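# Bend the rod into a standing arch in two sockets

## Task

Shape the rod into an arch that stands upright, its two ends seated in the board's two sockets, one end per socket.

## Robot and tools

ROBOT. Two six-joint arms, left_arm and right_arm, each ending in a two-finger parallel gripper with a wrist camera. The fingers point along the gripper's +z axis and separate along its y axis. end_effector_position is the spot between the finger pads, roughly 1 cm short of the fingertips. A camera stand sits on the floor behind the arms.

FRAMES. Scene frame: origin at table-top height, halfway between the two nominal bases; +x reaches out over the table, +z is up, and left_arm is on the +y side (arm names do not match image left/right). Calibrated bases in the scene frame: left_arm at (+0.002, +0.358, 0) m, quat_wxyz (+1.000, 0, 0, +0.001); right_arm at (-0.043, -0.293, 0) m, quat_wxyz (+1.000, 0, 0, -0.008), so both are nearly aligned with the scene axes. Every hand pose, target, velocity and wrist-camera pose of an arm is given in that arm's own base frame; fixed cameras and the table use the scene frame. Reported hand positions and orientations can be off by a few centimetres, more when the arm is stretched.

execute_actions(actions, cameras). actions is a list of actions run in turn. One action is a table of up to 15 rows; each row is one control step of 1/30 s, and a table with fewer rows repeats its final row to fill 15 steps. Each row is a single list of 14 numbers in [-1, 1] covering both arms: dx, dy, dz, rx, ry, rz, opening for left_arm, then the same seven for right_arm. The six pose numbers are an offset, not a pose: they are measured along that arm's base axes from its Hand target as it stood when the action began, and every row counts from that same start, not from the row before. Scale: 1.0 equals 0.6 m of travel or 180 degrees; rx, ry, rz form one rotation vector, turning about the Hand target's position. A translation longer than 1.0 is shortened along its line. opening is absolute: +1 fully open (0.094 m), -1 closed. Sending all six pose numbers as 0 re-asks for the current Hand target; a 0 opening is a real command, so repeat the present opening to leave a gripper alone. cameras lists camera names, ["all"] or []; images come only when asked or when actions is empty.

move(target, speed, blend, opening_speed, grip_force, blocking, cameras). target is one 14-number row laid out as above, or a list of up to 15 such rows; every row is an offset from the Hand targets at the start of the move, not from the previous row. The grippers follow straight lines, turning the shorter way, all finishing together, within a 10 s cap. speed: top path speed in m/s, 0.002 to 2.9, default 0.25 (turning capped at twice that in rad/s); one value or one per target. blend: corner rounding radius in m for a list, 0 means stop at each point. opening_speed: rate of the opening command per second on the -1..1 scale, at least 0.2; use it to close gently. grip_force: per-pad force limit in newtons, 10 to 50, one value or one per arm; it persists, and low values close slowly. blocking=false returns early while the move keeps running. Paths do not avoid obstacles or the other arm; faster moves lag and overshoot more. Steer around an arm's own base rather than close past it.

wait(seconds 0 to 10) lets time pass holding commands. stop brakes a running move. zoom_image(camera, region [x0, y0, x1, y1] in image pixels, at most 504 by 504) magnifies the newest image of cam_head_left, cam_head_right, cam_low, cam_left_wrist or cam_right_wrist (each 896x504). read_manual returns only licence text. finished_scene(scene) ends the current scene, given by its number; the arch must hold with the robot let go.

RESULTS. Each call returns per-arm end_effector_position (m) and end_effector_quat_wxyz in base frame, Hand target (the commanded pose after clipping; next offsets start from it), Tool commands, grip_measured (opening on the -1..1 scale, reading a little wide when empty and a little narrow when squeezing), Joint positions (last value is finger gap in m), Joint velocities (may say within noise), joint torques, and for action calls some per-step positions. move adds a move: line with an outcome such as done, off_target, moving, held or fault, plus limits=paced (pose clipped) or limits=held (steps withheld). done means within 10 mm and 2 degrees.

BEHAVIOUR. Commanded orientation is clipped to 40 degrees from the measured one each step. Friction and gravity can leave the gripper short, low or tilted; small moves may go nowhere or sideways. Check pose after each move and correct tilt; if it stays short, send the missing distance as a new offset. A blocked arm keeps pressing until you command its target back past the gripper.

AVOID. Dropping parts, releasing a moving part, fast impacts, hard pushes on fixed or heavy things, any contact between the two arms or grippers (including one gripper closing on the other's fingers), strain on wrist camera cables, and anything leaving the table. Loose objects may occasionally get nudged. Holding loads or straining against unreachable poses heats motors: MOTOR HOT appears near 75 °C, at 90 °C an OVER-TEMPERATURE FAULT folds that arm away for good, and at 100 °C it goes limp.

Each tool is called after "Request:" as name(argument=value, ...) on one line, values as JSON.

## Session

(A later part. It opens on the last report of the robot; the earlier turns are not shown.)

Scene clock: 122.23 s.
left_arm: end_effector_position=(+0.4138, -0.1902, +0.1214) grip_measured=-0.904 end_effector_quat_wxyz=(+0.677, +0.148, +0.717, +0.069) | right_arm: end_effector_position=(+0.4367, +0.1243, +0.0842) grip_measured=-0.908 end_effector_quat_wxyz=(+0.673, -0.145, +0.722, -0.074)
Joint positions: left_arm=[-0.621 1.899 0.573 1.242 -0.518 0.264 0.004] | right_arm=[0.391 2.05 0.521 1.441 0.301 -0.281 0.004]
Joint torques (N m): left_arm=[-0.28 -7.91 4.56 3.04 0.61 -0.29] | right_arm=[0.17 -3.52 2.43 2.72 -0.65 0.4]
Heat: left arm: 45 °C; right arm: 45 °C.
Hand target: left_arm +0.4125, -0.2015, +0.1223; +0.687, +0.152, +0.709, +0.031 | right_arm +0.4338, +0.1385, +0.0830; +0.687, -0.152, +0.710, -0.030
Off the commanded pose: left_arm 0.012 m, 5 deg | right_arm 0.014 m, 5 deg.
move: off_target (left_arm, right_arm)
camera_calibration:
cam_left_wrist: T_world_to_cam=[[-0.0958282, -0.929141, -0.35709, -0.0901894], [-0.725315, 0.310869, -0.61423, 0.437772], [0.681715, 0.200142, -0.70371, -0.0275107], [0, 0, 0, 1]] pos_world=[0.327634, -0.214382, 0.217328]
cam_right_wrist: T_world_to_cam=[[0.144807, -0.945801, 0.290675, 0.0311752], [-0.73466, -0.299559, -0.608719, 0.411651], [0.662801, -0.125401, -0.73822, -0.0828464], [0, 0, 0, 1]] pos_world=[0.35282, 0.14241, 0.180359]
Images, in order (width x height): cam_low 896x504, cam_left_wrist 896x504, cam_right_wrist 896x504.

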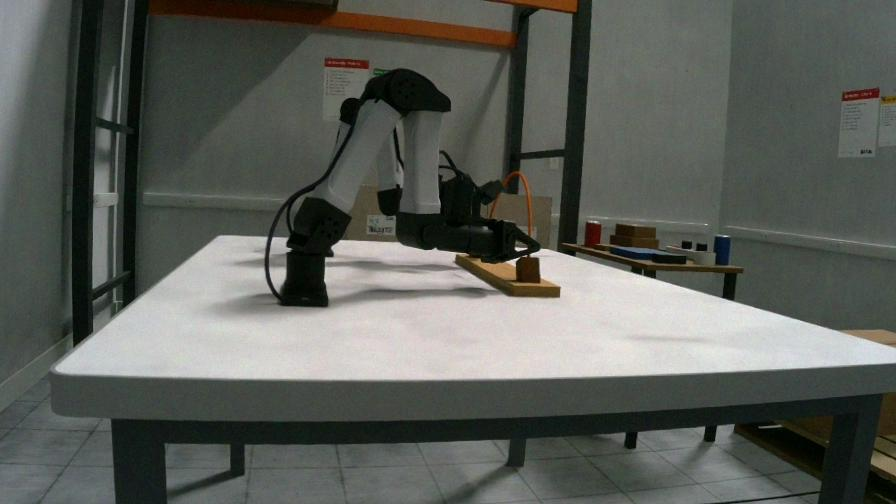

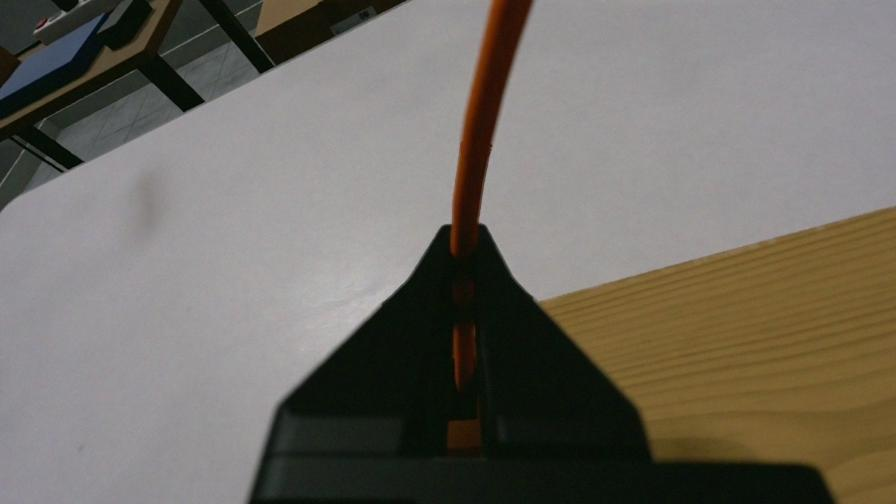

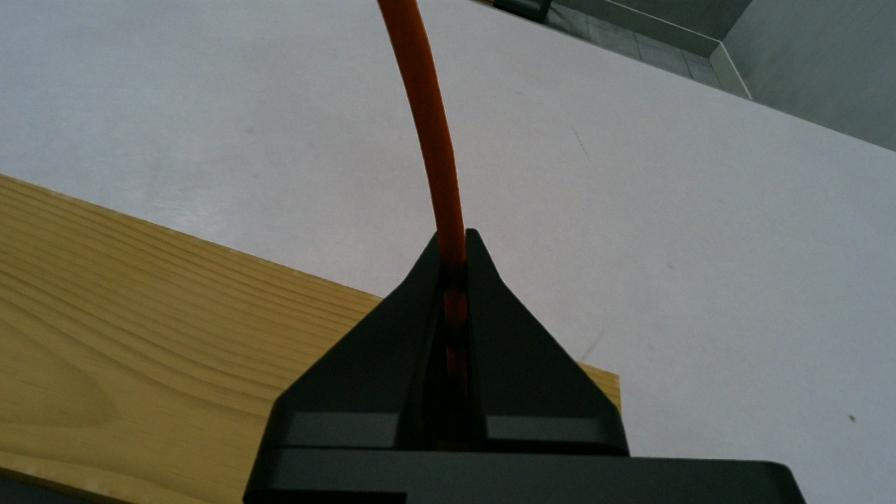

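Request:
move(target=[0,0.013,-0.02,0.015,0,0,-1,0.0,-0.014,-0.014,-0.015,0,0,-1], cameras=["cam_low","cam_left_wrist"], speed=0.04)

Request:
zoom_image(camera="cam_low", region=[420, 150, 580, 310])

Scene clock: 124.97 s.
left_arm: end_effector_position=(+0.4138, -0.1887, +0.1213) grip_measured=-0.904 end_effector_quat_wxyz=(+0.689, +0.158, +0.704, +0.067) | right_arm: end_effector_position=(+0.4379, +0.1257, +0.0822) grip_measured=-0.908 end_effector_quat_wxyz=(+0.672, -0.169, +0.717, -0.072)
Joint positions: left_arm=[-0.606 1.933 0.557 1.33 -0.483 0.296 0.004] | right_arm=[0.374 2.058 0.521 1.448 0.249 -0.316 0.004]
Joint torques (N m): left_arm=[0.29 -7.08 3.88 2.64 0.45 -0.17] | right_arm=[-0.55 -1.78 1.72 2.98 -0.39 0.32]
Heat: left arm: 45 °C; right arm: 45 °C.
Hand target: left_arm +0.4125, -0.1938, +0.1101; +0.683, +0.168, +0.709, +0.048 | right_arm +0.4338, +0.1300, +0.0746; +0.683, -0.168, +0.709, -0.047
Off the commanded pose: left_arm 0.012 m, 3 deg | right_arm 0.010 m, 3 deg.
move: off_target (left_arm, right_arm)
camera_calibration:
cam_left_wrist: T_world_to_cam=[[-0.103973, -0.923986, -0.368022, -0.0832548], [-0.697137, 0.331618, -0.635633, 0.432075], [0.709358, 0.190473, -0.678624, -0.0442157], [0, 0, 0, 1]] pos_world=[0.323924, -0.211788, 0.213996]
Images, in order (width x height): cam_low 896x504, cam_left_wrist 896x504.

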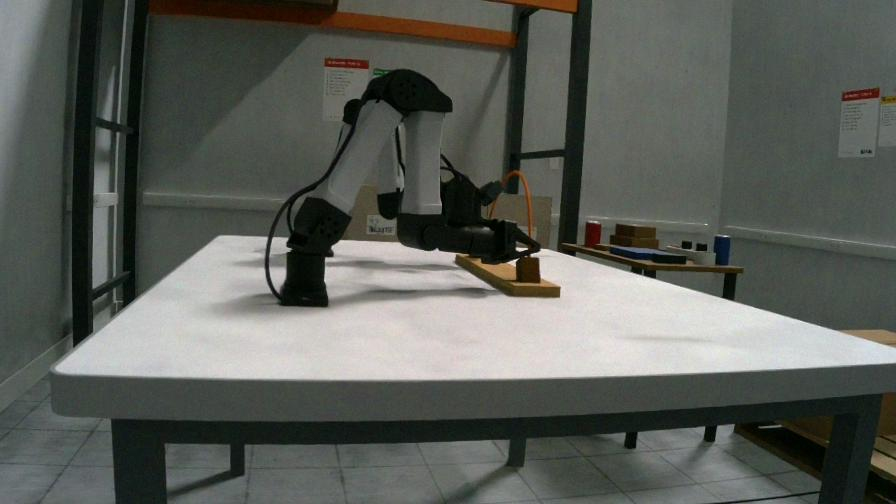

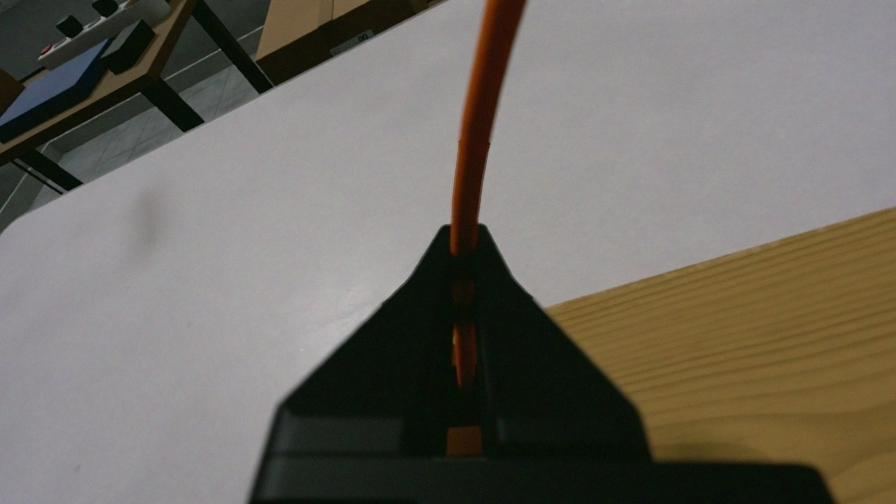

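Scaled by 3.150 from the camera's 896x504 image, which has a finer 1280x720 frame.

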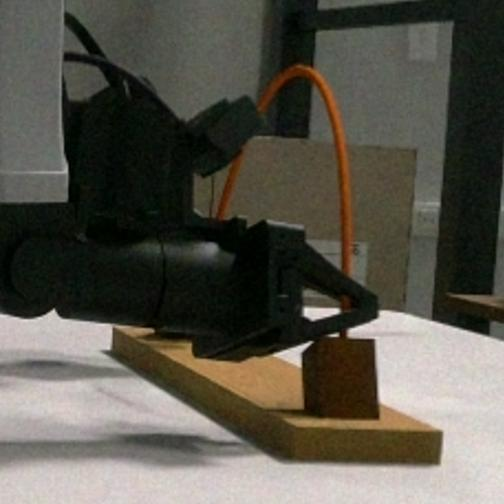

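Request:
move(target=[[0,0.006,0.017,0,0,0,-1,0.0,-0.005,0.012,0,0,0,-1],[0,0.006,0.017,0,0,0,0.3,0.0,-0.005,0.012,0,0,0,0.3]], cameras=["all"], opening_speed=0.35, speed=0.04)

Request:
zoom_image(camera="cam_low", region=[420, 150, 580, 310])

Scene clock: 132.23 s.
left_arm: end_effector_position=(+0.4154, -0.1865, +0.1154) grip_measured=+0.298 end_effector_quat_wxyz=(+0.680, +0.170, +0.711, +0.062) | right_arm: end_effector_position=(+0.4347, +0.1294, +0.0746) grip_measured=+0.297 end_effector_quat_wxyz=(+0.665, -0.180, +0.723, -0.051)
Joint positions: left_arm=[-0.586 1.924 0.552 1.297 -0.44 0.294 0.061] | right_arm=[0.365 2.064 0.51 1.441 0.197 -0.299 0.061]
Joint torques (N m): left_arm=[-0.58 -11.32 4.05 2.54 0.13 -0.14] | right_arm=[-0.7 -4.81 2.02 2.83 -0.02 0.13]
Heat: left arm: 45 °C; right arm: 47 °C.
Hand target: left_arm +0.4125, -0.1901, +0.1203; +0.683, +0.168, +0.709, +0.048 | right_arm +0.4338, +0.1270, +0.0818; +0.683, -0.168, +0.709, -0.047
Off the commanded pose: left_arm 0.007 m, 2 deg | right_arm 0.008 m, 3 deg.
move: off_target (right_arm); target 2's new opening was sent with right_arm's hand 0.005 m and 3 deg from that target
camera_calibration:
cam_left_wrist: T_world_to_cam=[[-0.133903, -0.916647, -0.376601, -0.068396], [-0.705984, 0.354927, -0.612874, 0.434095], [0.695455, 0.183808, -0.694663, -0.0433299], [0, 0, 0, 1]] pos_world=[0.327439, -0.208802, 0.210188]
cam_right_wrist: T_world_to_cam=[[0.225561, -0.926466, 0.301301, 0.000688202], [-0.722817, -0.366504, -0.585842, 0.407702], [0.653191, -0.0856422, -0.752334, -0.0878706], [0, 0, 0, 1]] pos_world=[0.351935, 0.142537, 0.172533]

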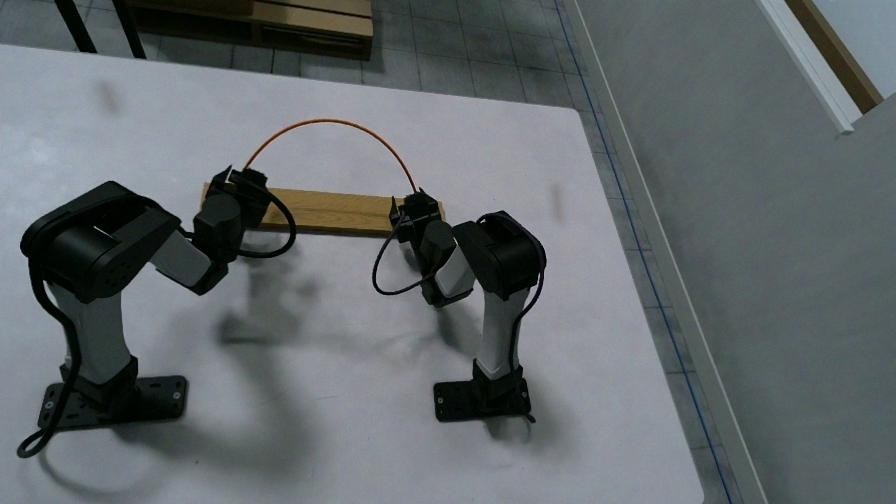

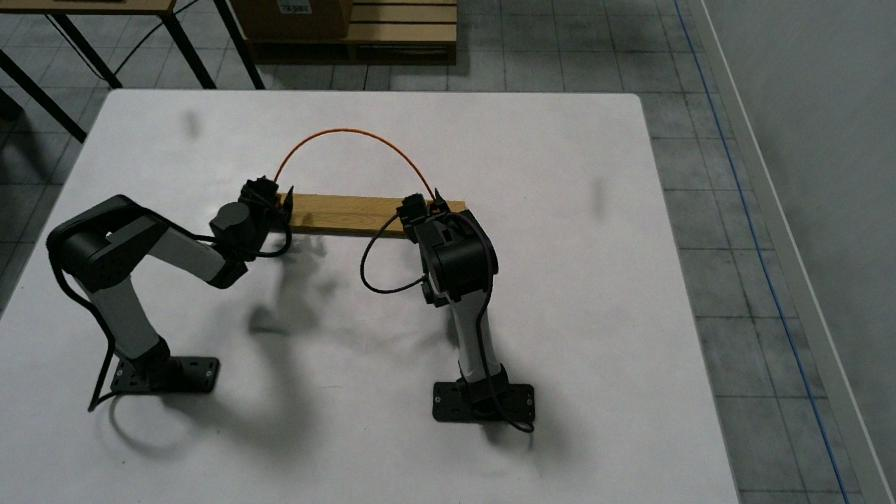

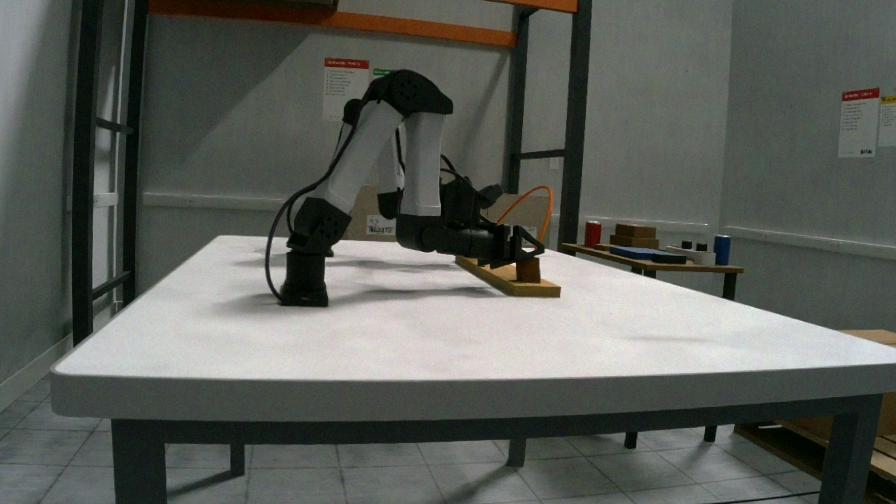

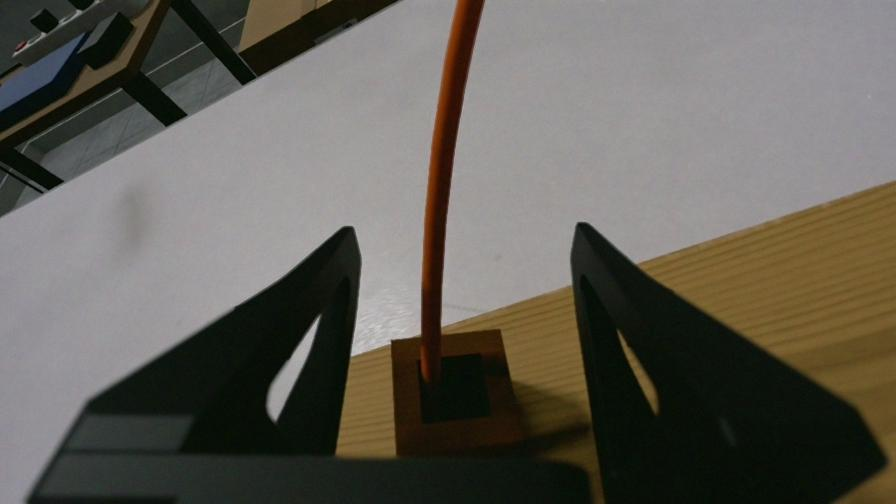

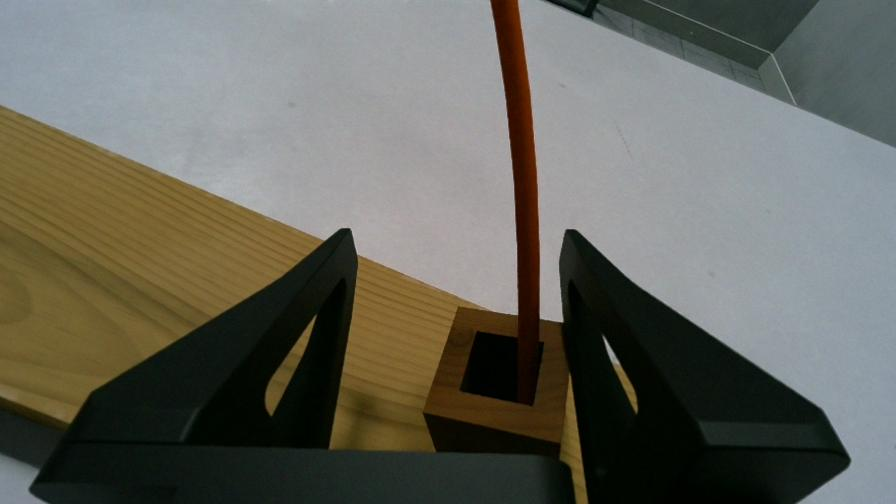

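Scaled by 3.150 from the camera's 896x504 image, which has a finer 1280x720 frame.

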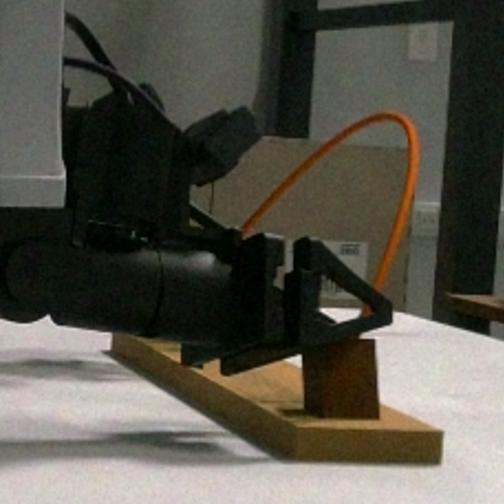

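Request:
move(target=[-0.197,0.033,0.03,0,0,0,0.3,-0.197,-0.033,0.03,0,0,0,0.3], cameras=["all"], speed=0.08)

Request:
zoom_image(camera="cam_low", region=[420, 150, 580, 310])

Scene clock: 145.97 s.
left_arm: end_effector_position=(+0.2963, -0.1715, +0.1349) grip_measured=+0.298 end_effector_quat_wxyz=(+0.680, +0.179, +0.708, +0.055) | right_arm: end_effector_position=(+0.3128, +0.1057, +0.0670) grip_measured=+0.297 end_effector_quat_wxyz=(+0.619, -0.199, +0.757, -0.059)
Joint positions: left_arm=[-0.851 1.491 0.163 1.241 -0.682 0.273 0.061] | right_arm=[0.494 1.73 0.045 1.445 0.324 -0.274 0.061]
Joint torques (N m): left_arm=[-0.66 -6.71 4.34 2.42 -0.11 -0.15] | right_arm=[0.12 -4.78 1.55 3.28 0.13 0.13]
Heat: left arm: 47 °C; right arm: 48 °C.
Hand target: left_arm +0.2942, -0.1703, +0.1383; +0.683, +0.168, +0.709, +0.048 | right_arm +0.3156, +0.1072, +0.0997; +0.683, -0.168, +0.709, -0.047
Off the commanded pose: left_arm 0.004 m, 2 deg | right_arm 0.033 m, 10 deg.
joint sent to its limit (right arm) — joint 4 (wrist pitch), upper limit. The joint targets still meet the commanded pose.
move: off_target (right_arm)
camera_calibration:
cam_left_wrist: T_world_to_cam=[[-0.154383, -0.912752, -0.378219, -0.056328], [-0.697492, 0.371812, -0.612585, 0.356962], [0.699764, 0.169232, -0.694039, 0.0464224], [0, 0, 0, 1]] pos_world=[0.207798, -0.191993, 0.229584]
cam_right_wrist: T_world_to_cam=[[0.260465, -0.911055, 0.319587, -0.00533185], [-0.781898, -0.39323, -0.483741, 0.320882], [0.566386, -0.123887, -0.814775, 0.0194149], [0, 0, 0, 1]] pos_world=[0.24129, 0.123728, 0.172747]

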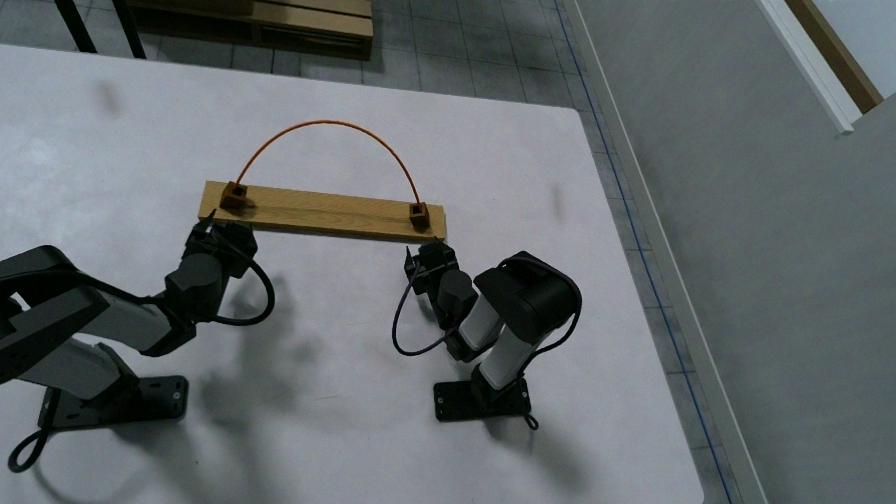

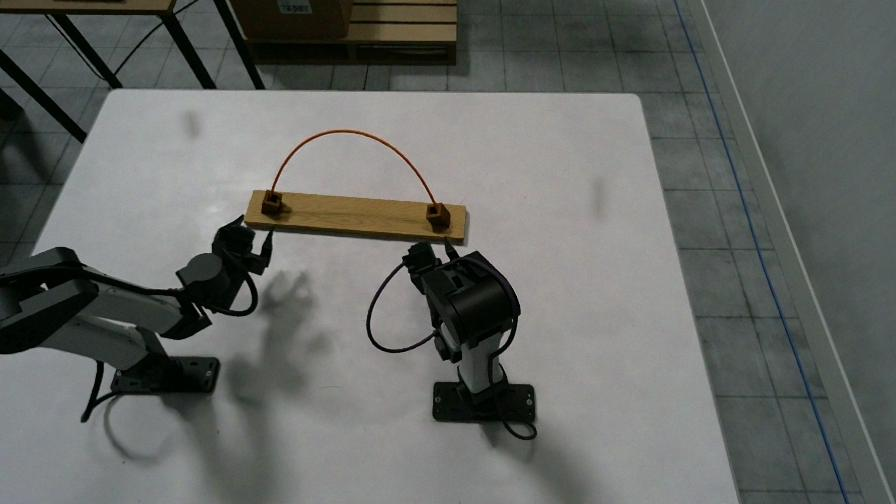

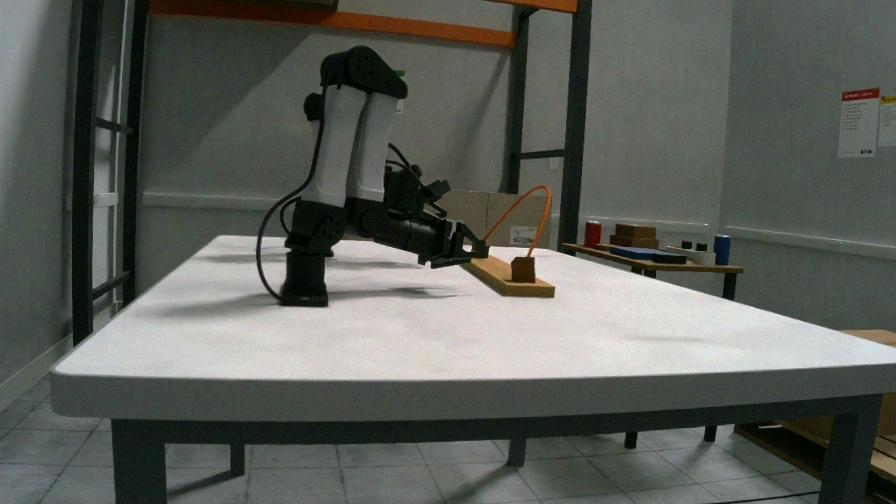

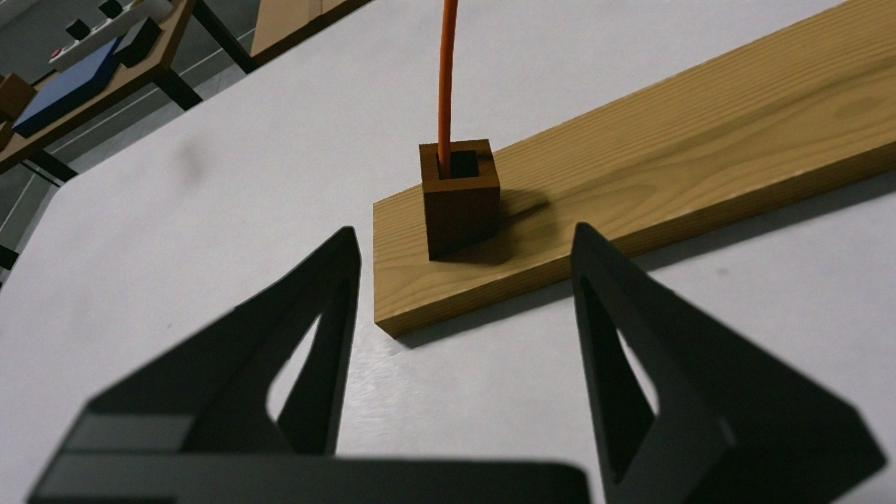

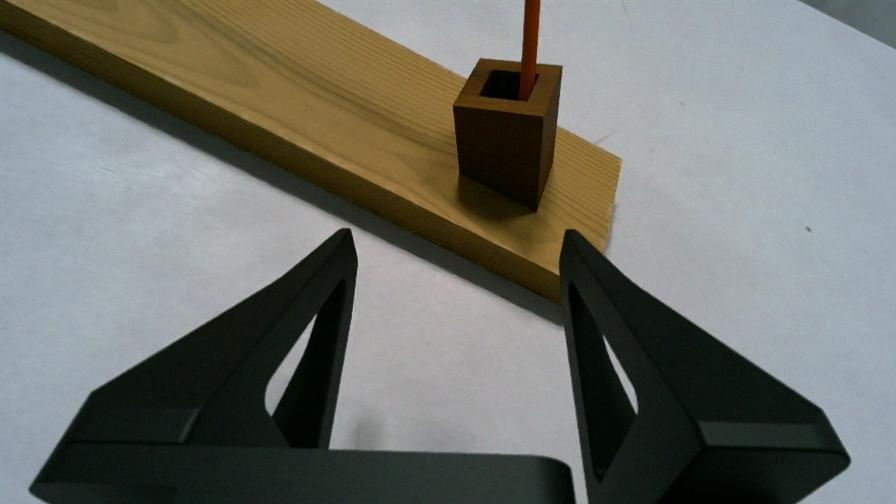

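Scaled by 3.150 from the camera's 896x504 image, which has a finer 1280x720 frame.

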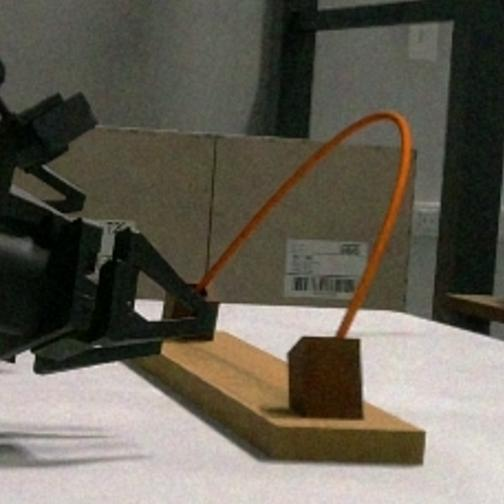

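Request:
move(target=[[-0.06,0.05,0.05,0,0,0,0.3,-0.02,0,0.333,-0.2,0.02,0.07,0.0],[-0.124,0.2,0.186,0,0,0,0.3,0,0.3013,0.333,-0.4045,0.0445,0.1408,0.0],[-0.124,0.2,0.186,0,0,0,0.3,0.2157,0.3013,0.252,-0.4045,0.0445,0.1408,0.0]], cameras=["all"], blend=[0.03,0.03,0], speed=0.2)

Scene clock: 164.77 s.
left_arm: end_effector_position=(+0.2235, -0.0523, +0.2360) grip_measured=+0.298 end_effector_quat_wxyz=(+0.673, +0.169, +0.719, +0.047) | right_arm: end_effector_position=(+0.4402, +0.2798, +0.2445) grip_measured=+0.003 end_effector_quat_wxyz=(-0.385, +0.681, -0.542, +0.307)
Joint positions: left_arm=[-0.439 0.127 0.346 -0.313 -0.278 0.275 0.061] | right_arm=[0.696 1.764 1.536 -0.365 0.4 -1.315 0.047]
Joint torques (N m): left_arm=[0.7 1.87 9.78 2.55 0.12 0.16] | right_arm=[-0.27 -6.01 8.44 1.97 -0.13 0.04]
Heat: left arm: 46 °C; right arm: 50 °C.
Hand target: left_arm +0.2198, -0.0504, +0.2499; +0.683, +0.168, +0.709, +0.048 | right_arm +0.4450, +0.2880, +0.2510; -0.398, +0.681, -0.535, +0.303
Off the commanded pose: left_arm 0.015 m, 2 deg | right_arm 0.012 m, 2 deg.
move: off_target (left_arm, right_arm)
camera_calibration:
cam_left_wrist: T_world_to_cam=[[-0.156168, -0.92265, -0.352601, 0.0732574], [-0.716816, 0.351466, -0.602201, 0.32463], [0.679548, 0.158706, -0.716259, 0.156532], [0, 0, 0, 1]] pos_world=[0.137769, -0.0713482, 0.333441]
cam_right_wrist: T_world_to_cam=[[0.533132, 0.114341, 0.83827, -0.47031], [-0.420231, -0.824166, 0.37968, 0.325076], [0.734286, -0.554687, -0.39134, 0.0565727], [0, 0, 0, 1]] pos_world=[0.345804, 0.353072, 0.292961]

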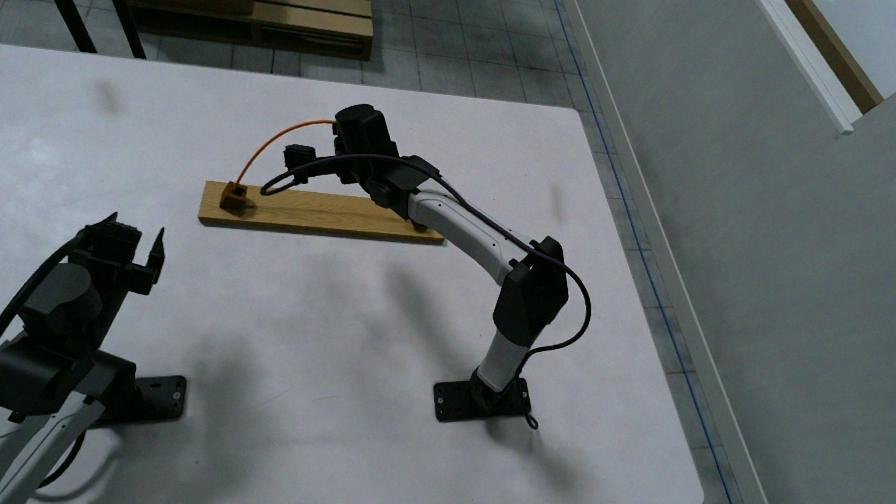

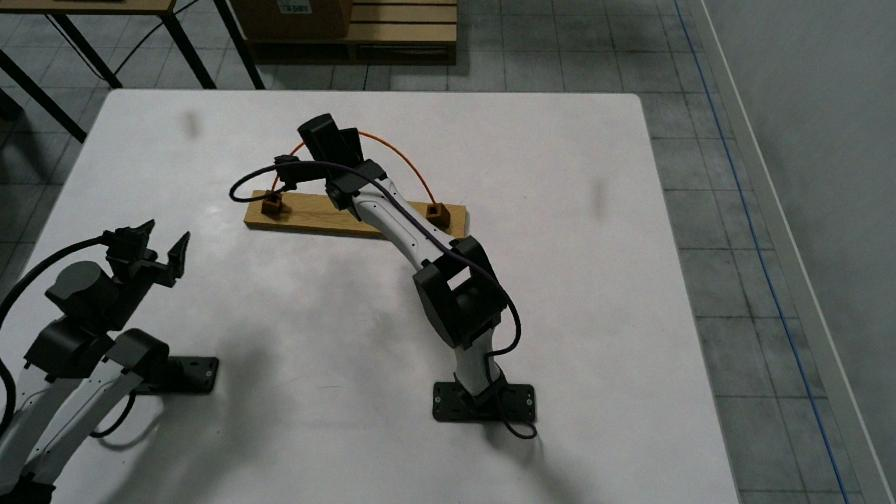

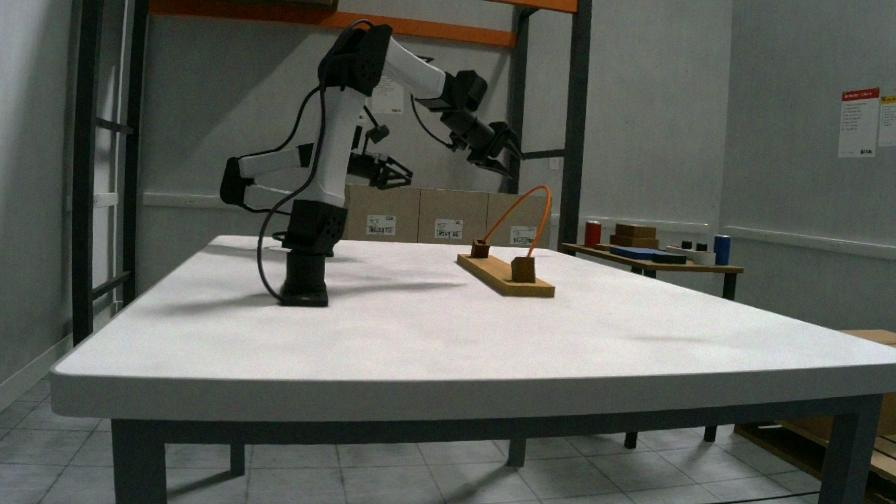

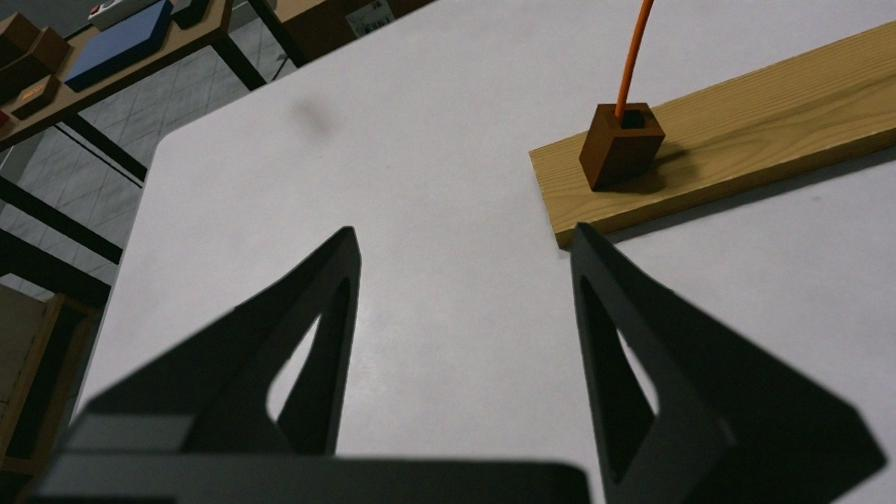

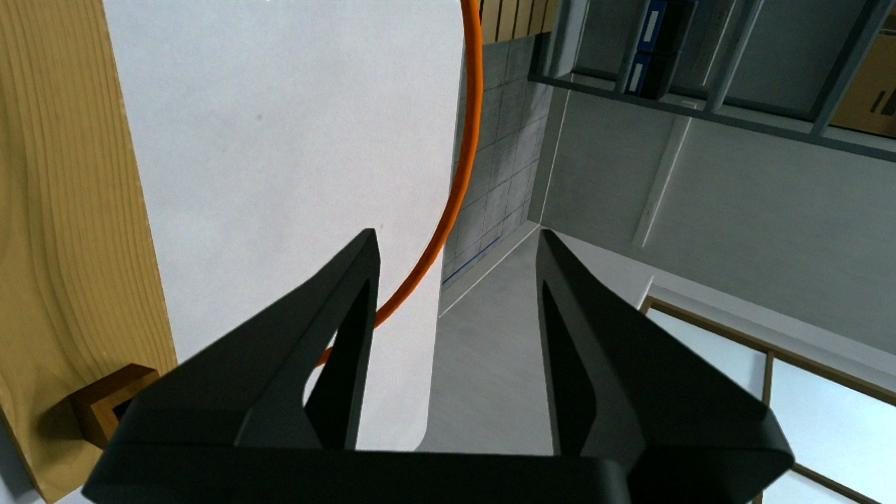

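Request:
move(target=[0,0,0,0,0,0,0.3,0.117,0.045,-0.067,0,0,0,-0.2], cameras=["cam_low","cam_right_wrist"], speed=0.08)

Scene clock: 168.33 s.
left_arm: end_effector_position=(+0.2235, -0.0523, +0.2360) grip_measured=+0.298 end_effector_quat_wxyz=(+0.673, +0.169, +0.719, +0.047) | right_arm: end_effector_position=(+0.5087, +0.3097, +0.2079) grip_measured=-0.197 end_effector_quat_wxyz=(-0.388, +0.681, -0.540, +0.306)
Joint positions: left_arm=[-0.439 0.127 0.346 -0.313 -0.278 0.275 0.061] | right_arm=[0.649 2.05 1.768 -0.295 0.355 -1.345 0.038]
Joint torques (N m): left_arm=[0.69 1.91 9.78 2.55 0.11 0.15] | right_arm=[-0.7 -7.8 8.49 1.96 -0.12 0.02]
Heat: left arm: 46 °C; right arm: 49 °C.
Hand target: left_arm +0.2198, -0.0504, +0.2500; +0.684, +0.168, +0.709, +0.048 | right_arm +0.5152, +0.3149, +0.2108; -0.398, +0.681, -0.536, +0.303
Off the commanded pose: left_arm 0.015 m, 2 deg | right_arm 0.009 m, 1 deg.
move: off_target (left_arm)
camera_calibration:
cam_right_wrist: T_world_to_cam=[[0.529743, 0.113666, 0.840507, -0.478086], [-0.417237, -0.827856, 0.374925, 0.392977], [0.738435, -0.549304, -0.391125, 0.0047536], [0, 0, 0, 1]] pos_world=[0.413717, 0.382282, 0.256357]
Images, in order (width x height): cam_low 896x504, cam_right_wrist 896x504.

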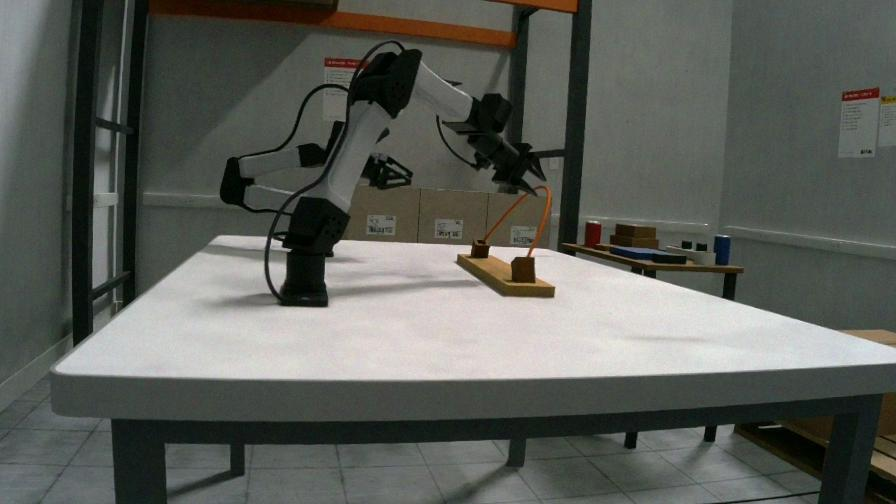

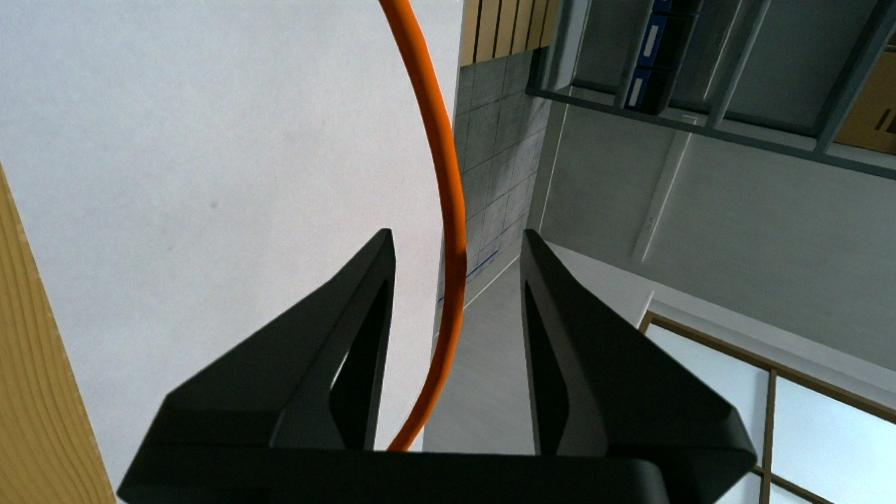

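Request:
move(target=[0,0,0,0,0,0,0.3,0.006,0.0,-0.004,0,0,0,-0.89], cameras=["cam_right_wrist"], speed=0.05, opening_speed=0.4)

Scene clock: 171.67 s.
left_arm: end_effector_position=(+0.2235, -0.0523, +0.2360) grip_measured=+0.298 end_effector_quat_wxyz=(+0.673, +0.169, +0.719, +0.047) | right_arm: end_effector_position=(+0.5114, +0.3106, +0.2061) grip_measured=-0.888 end_effector_quat_wxyz=(-0.388, +0.682, -0.539, +0.306)
Joint positions: left_arm=[-0.439 0.127 0.346 -0.313 -0.278 0.275 0.061] | right_arm=[0.646 2.06 1.776 -0.291 0.35 -1.351 0.005]
Joint torques (N m): left_arm=[0.72 1.88 9.78 2.55 0.12 0.15] | right_arm=[-0.83 -7.71 8.59 1.96 -0.12 0.01]
Heat: left arm: 47 °C; right arm: 49 °C.
Hand target: left_arm +0.2198, -0.0504, +0.2500; +0.684, +0.168, +0.709, +0.048 | right_arm +0.5188, +0.3150, +0.2085; -0.398, +0.681, -0.535, +0.303
Off the commanded pose: left_arm 0.015 m, 2 deg | right_arm 0.009 m, 1 deg.
move: off_target (left_arm)
camera_calibration:
cam_right_wrist: T_world_to_cam=[[0.528509, 0.117135, 0.840807, -0.478643], [-0.413925, -0.829167, 0.375696, 0.394157], [0.741177, -0.54659, -0.389738, -0.0000091267], [0, 0, 0, 1]] pos_world=[0.416126, 0.382883, 0.25436]
Images, in order (width x height): cam_right_wrist 896x504.

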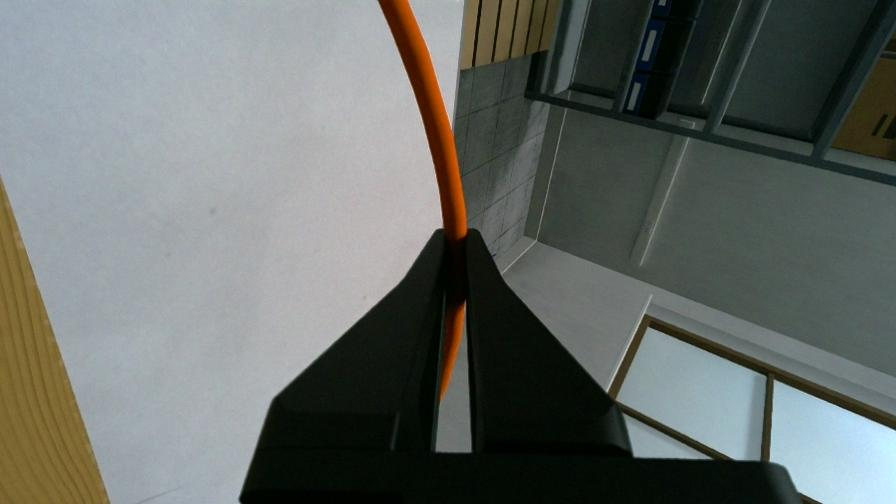

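Request:
move(target=[[0,0,0,0,0,0,0.3,-0.0767,0.0,0.039,0,-0.1,0,-0.89],[0,0,0,0,0,0,0.3,-0.172,0.0,0.052,0,-0.2056,0,-0.89]], cameras=["all"], speed=0.08, blend=[0.01,0])

Request:
zoom_image(camera="cam_low", region=[420, 150, 580, 310])

Scene clock: 181.17 s.
left_arm: end_effector_position=(+0.2235, -0.0523, +0.2360) grip_measured=+0.298 end_effector_quat_wxyz=(+0.673, +0.169, +0.719, +0.047) | right_arm: end_effector_position=(+0.4186, +0.3178, +0.2300) grip_measured=-0.887 end_effector_quat_wxyz=(+0.535, -0.567, +0.377, -0.500)
Joint positions: left_arm=[-0.439 0.127 0.346 -0.313 -0.278 0.275 0.061] | right_arm=[0.839 1.88 0.982 0.986 0.606 -1.786 0.005]
Joint torques (N m): left_arm=[0.7 1.85 9.77 2.54 0.11 0.16] | right_arm=[0.03 -8.13 4.68 2.32 0.09 0.15]
Heat: left arm: 47 °C; right arm: 48 °C.
Hand target: left_arm +0.2198, -0.0504, +0.2500; +0.684, +0.168, +0.709, +0.048 | right_arm +0.4157, +0.3150, +0.2398; +0.547, -0.549, +0.382, -0.503
Off the commanded pose: left_arm 0.015 m, 2 deg | right_arm 0.011 m, 3 deg.
move: off_target (left_arm, right_arm)
camera_calibration:
cam_left_wrist: T_world_to_cam=[[-0.156168, -0.92265, -0.352601, 0.0732574], [-0.716816, 0.351466, -0.602201, 0.32463], [0.679548, 0.158706, -0.716259, 0.156532], [0, 0, 0, 1]] pos_world=[0.137769, -0.0713482, 0.333441]
cam_right_wrist: T_world_to_cam=[[-0.0708341, 0.143396, 0.987127, -0.241636], [-0.533616, -0.841549, 0.0839569, 0.473837], [0.842755, -0.5208, 0.136129, -0.0896704], [0, 0, 0, 1]] pos_world=[0.311301, 0.386706, 0.21095]

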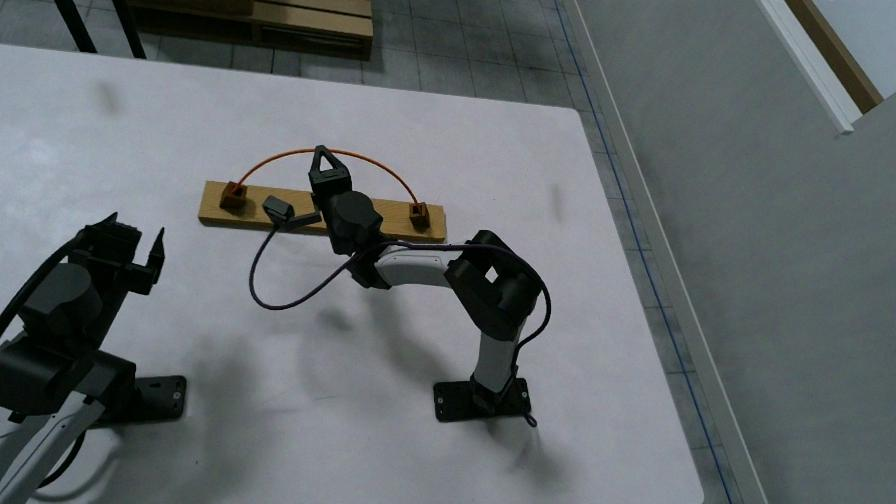

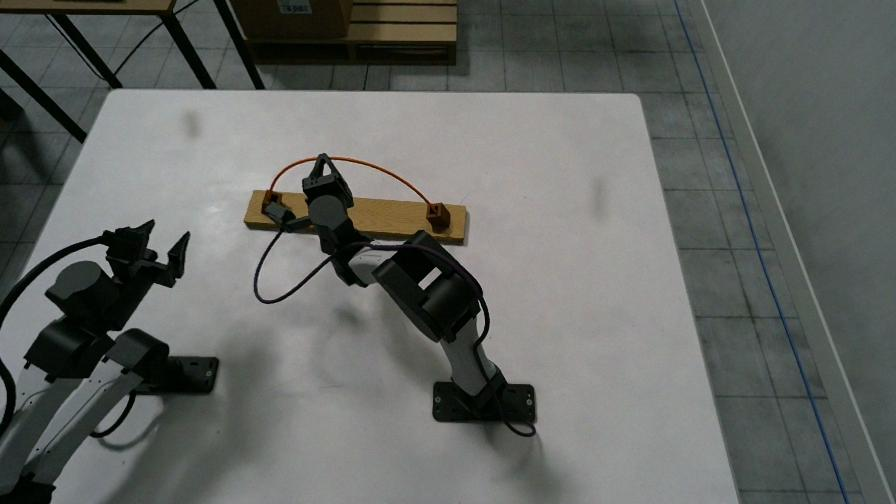

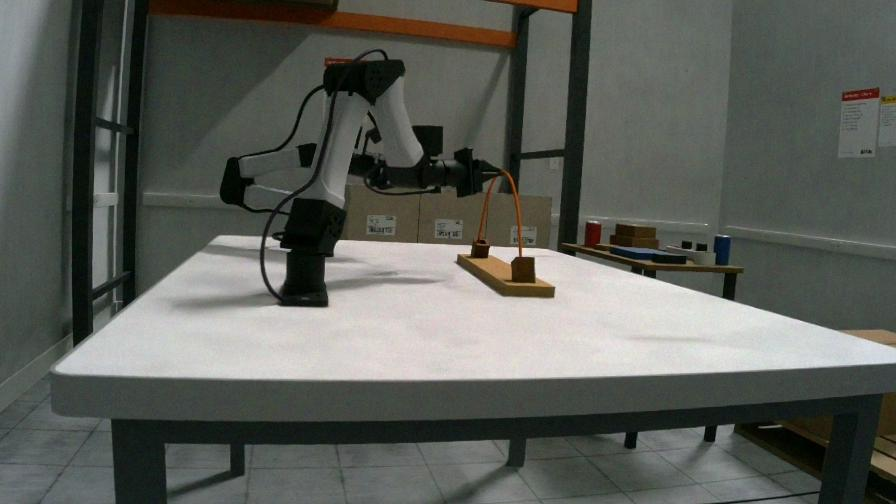

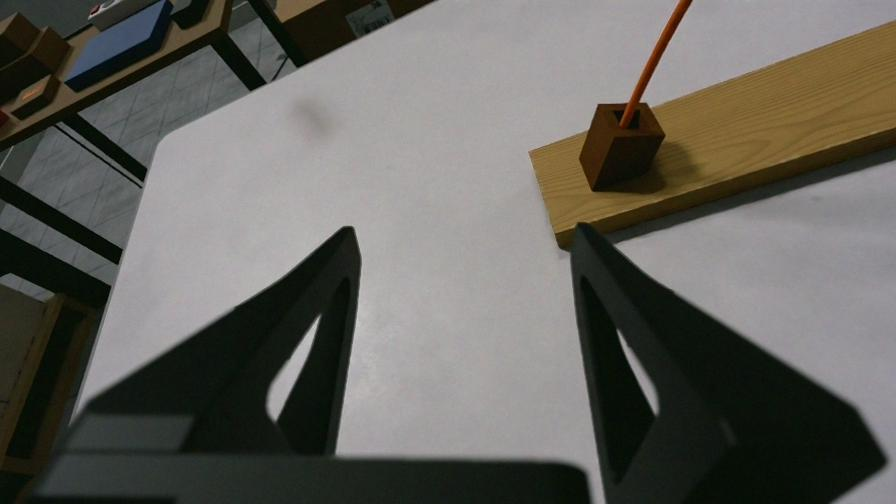

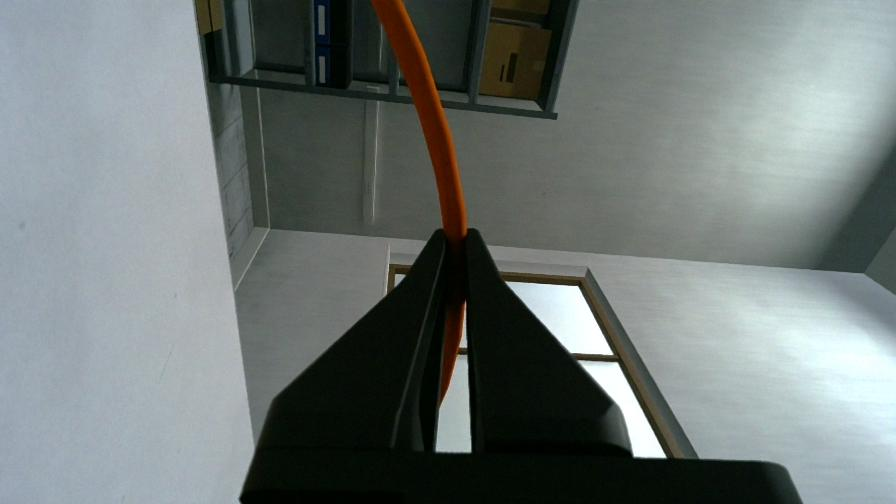

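Scaled by 3.150 from the camera's 896x504 image, which has a finer 1280x720 frame.

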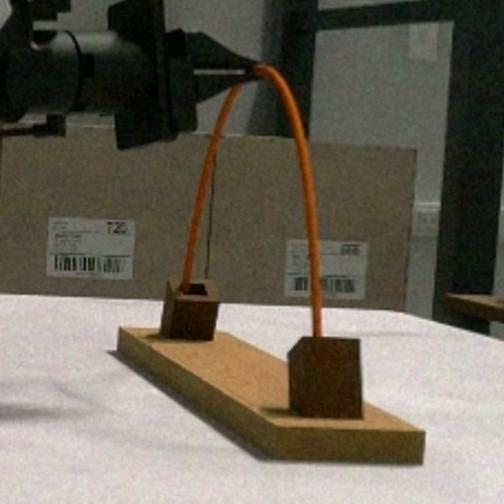

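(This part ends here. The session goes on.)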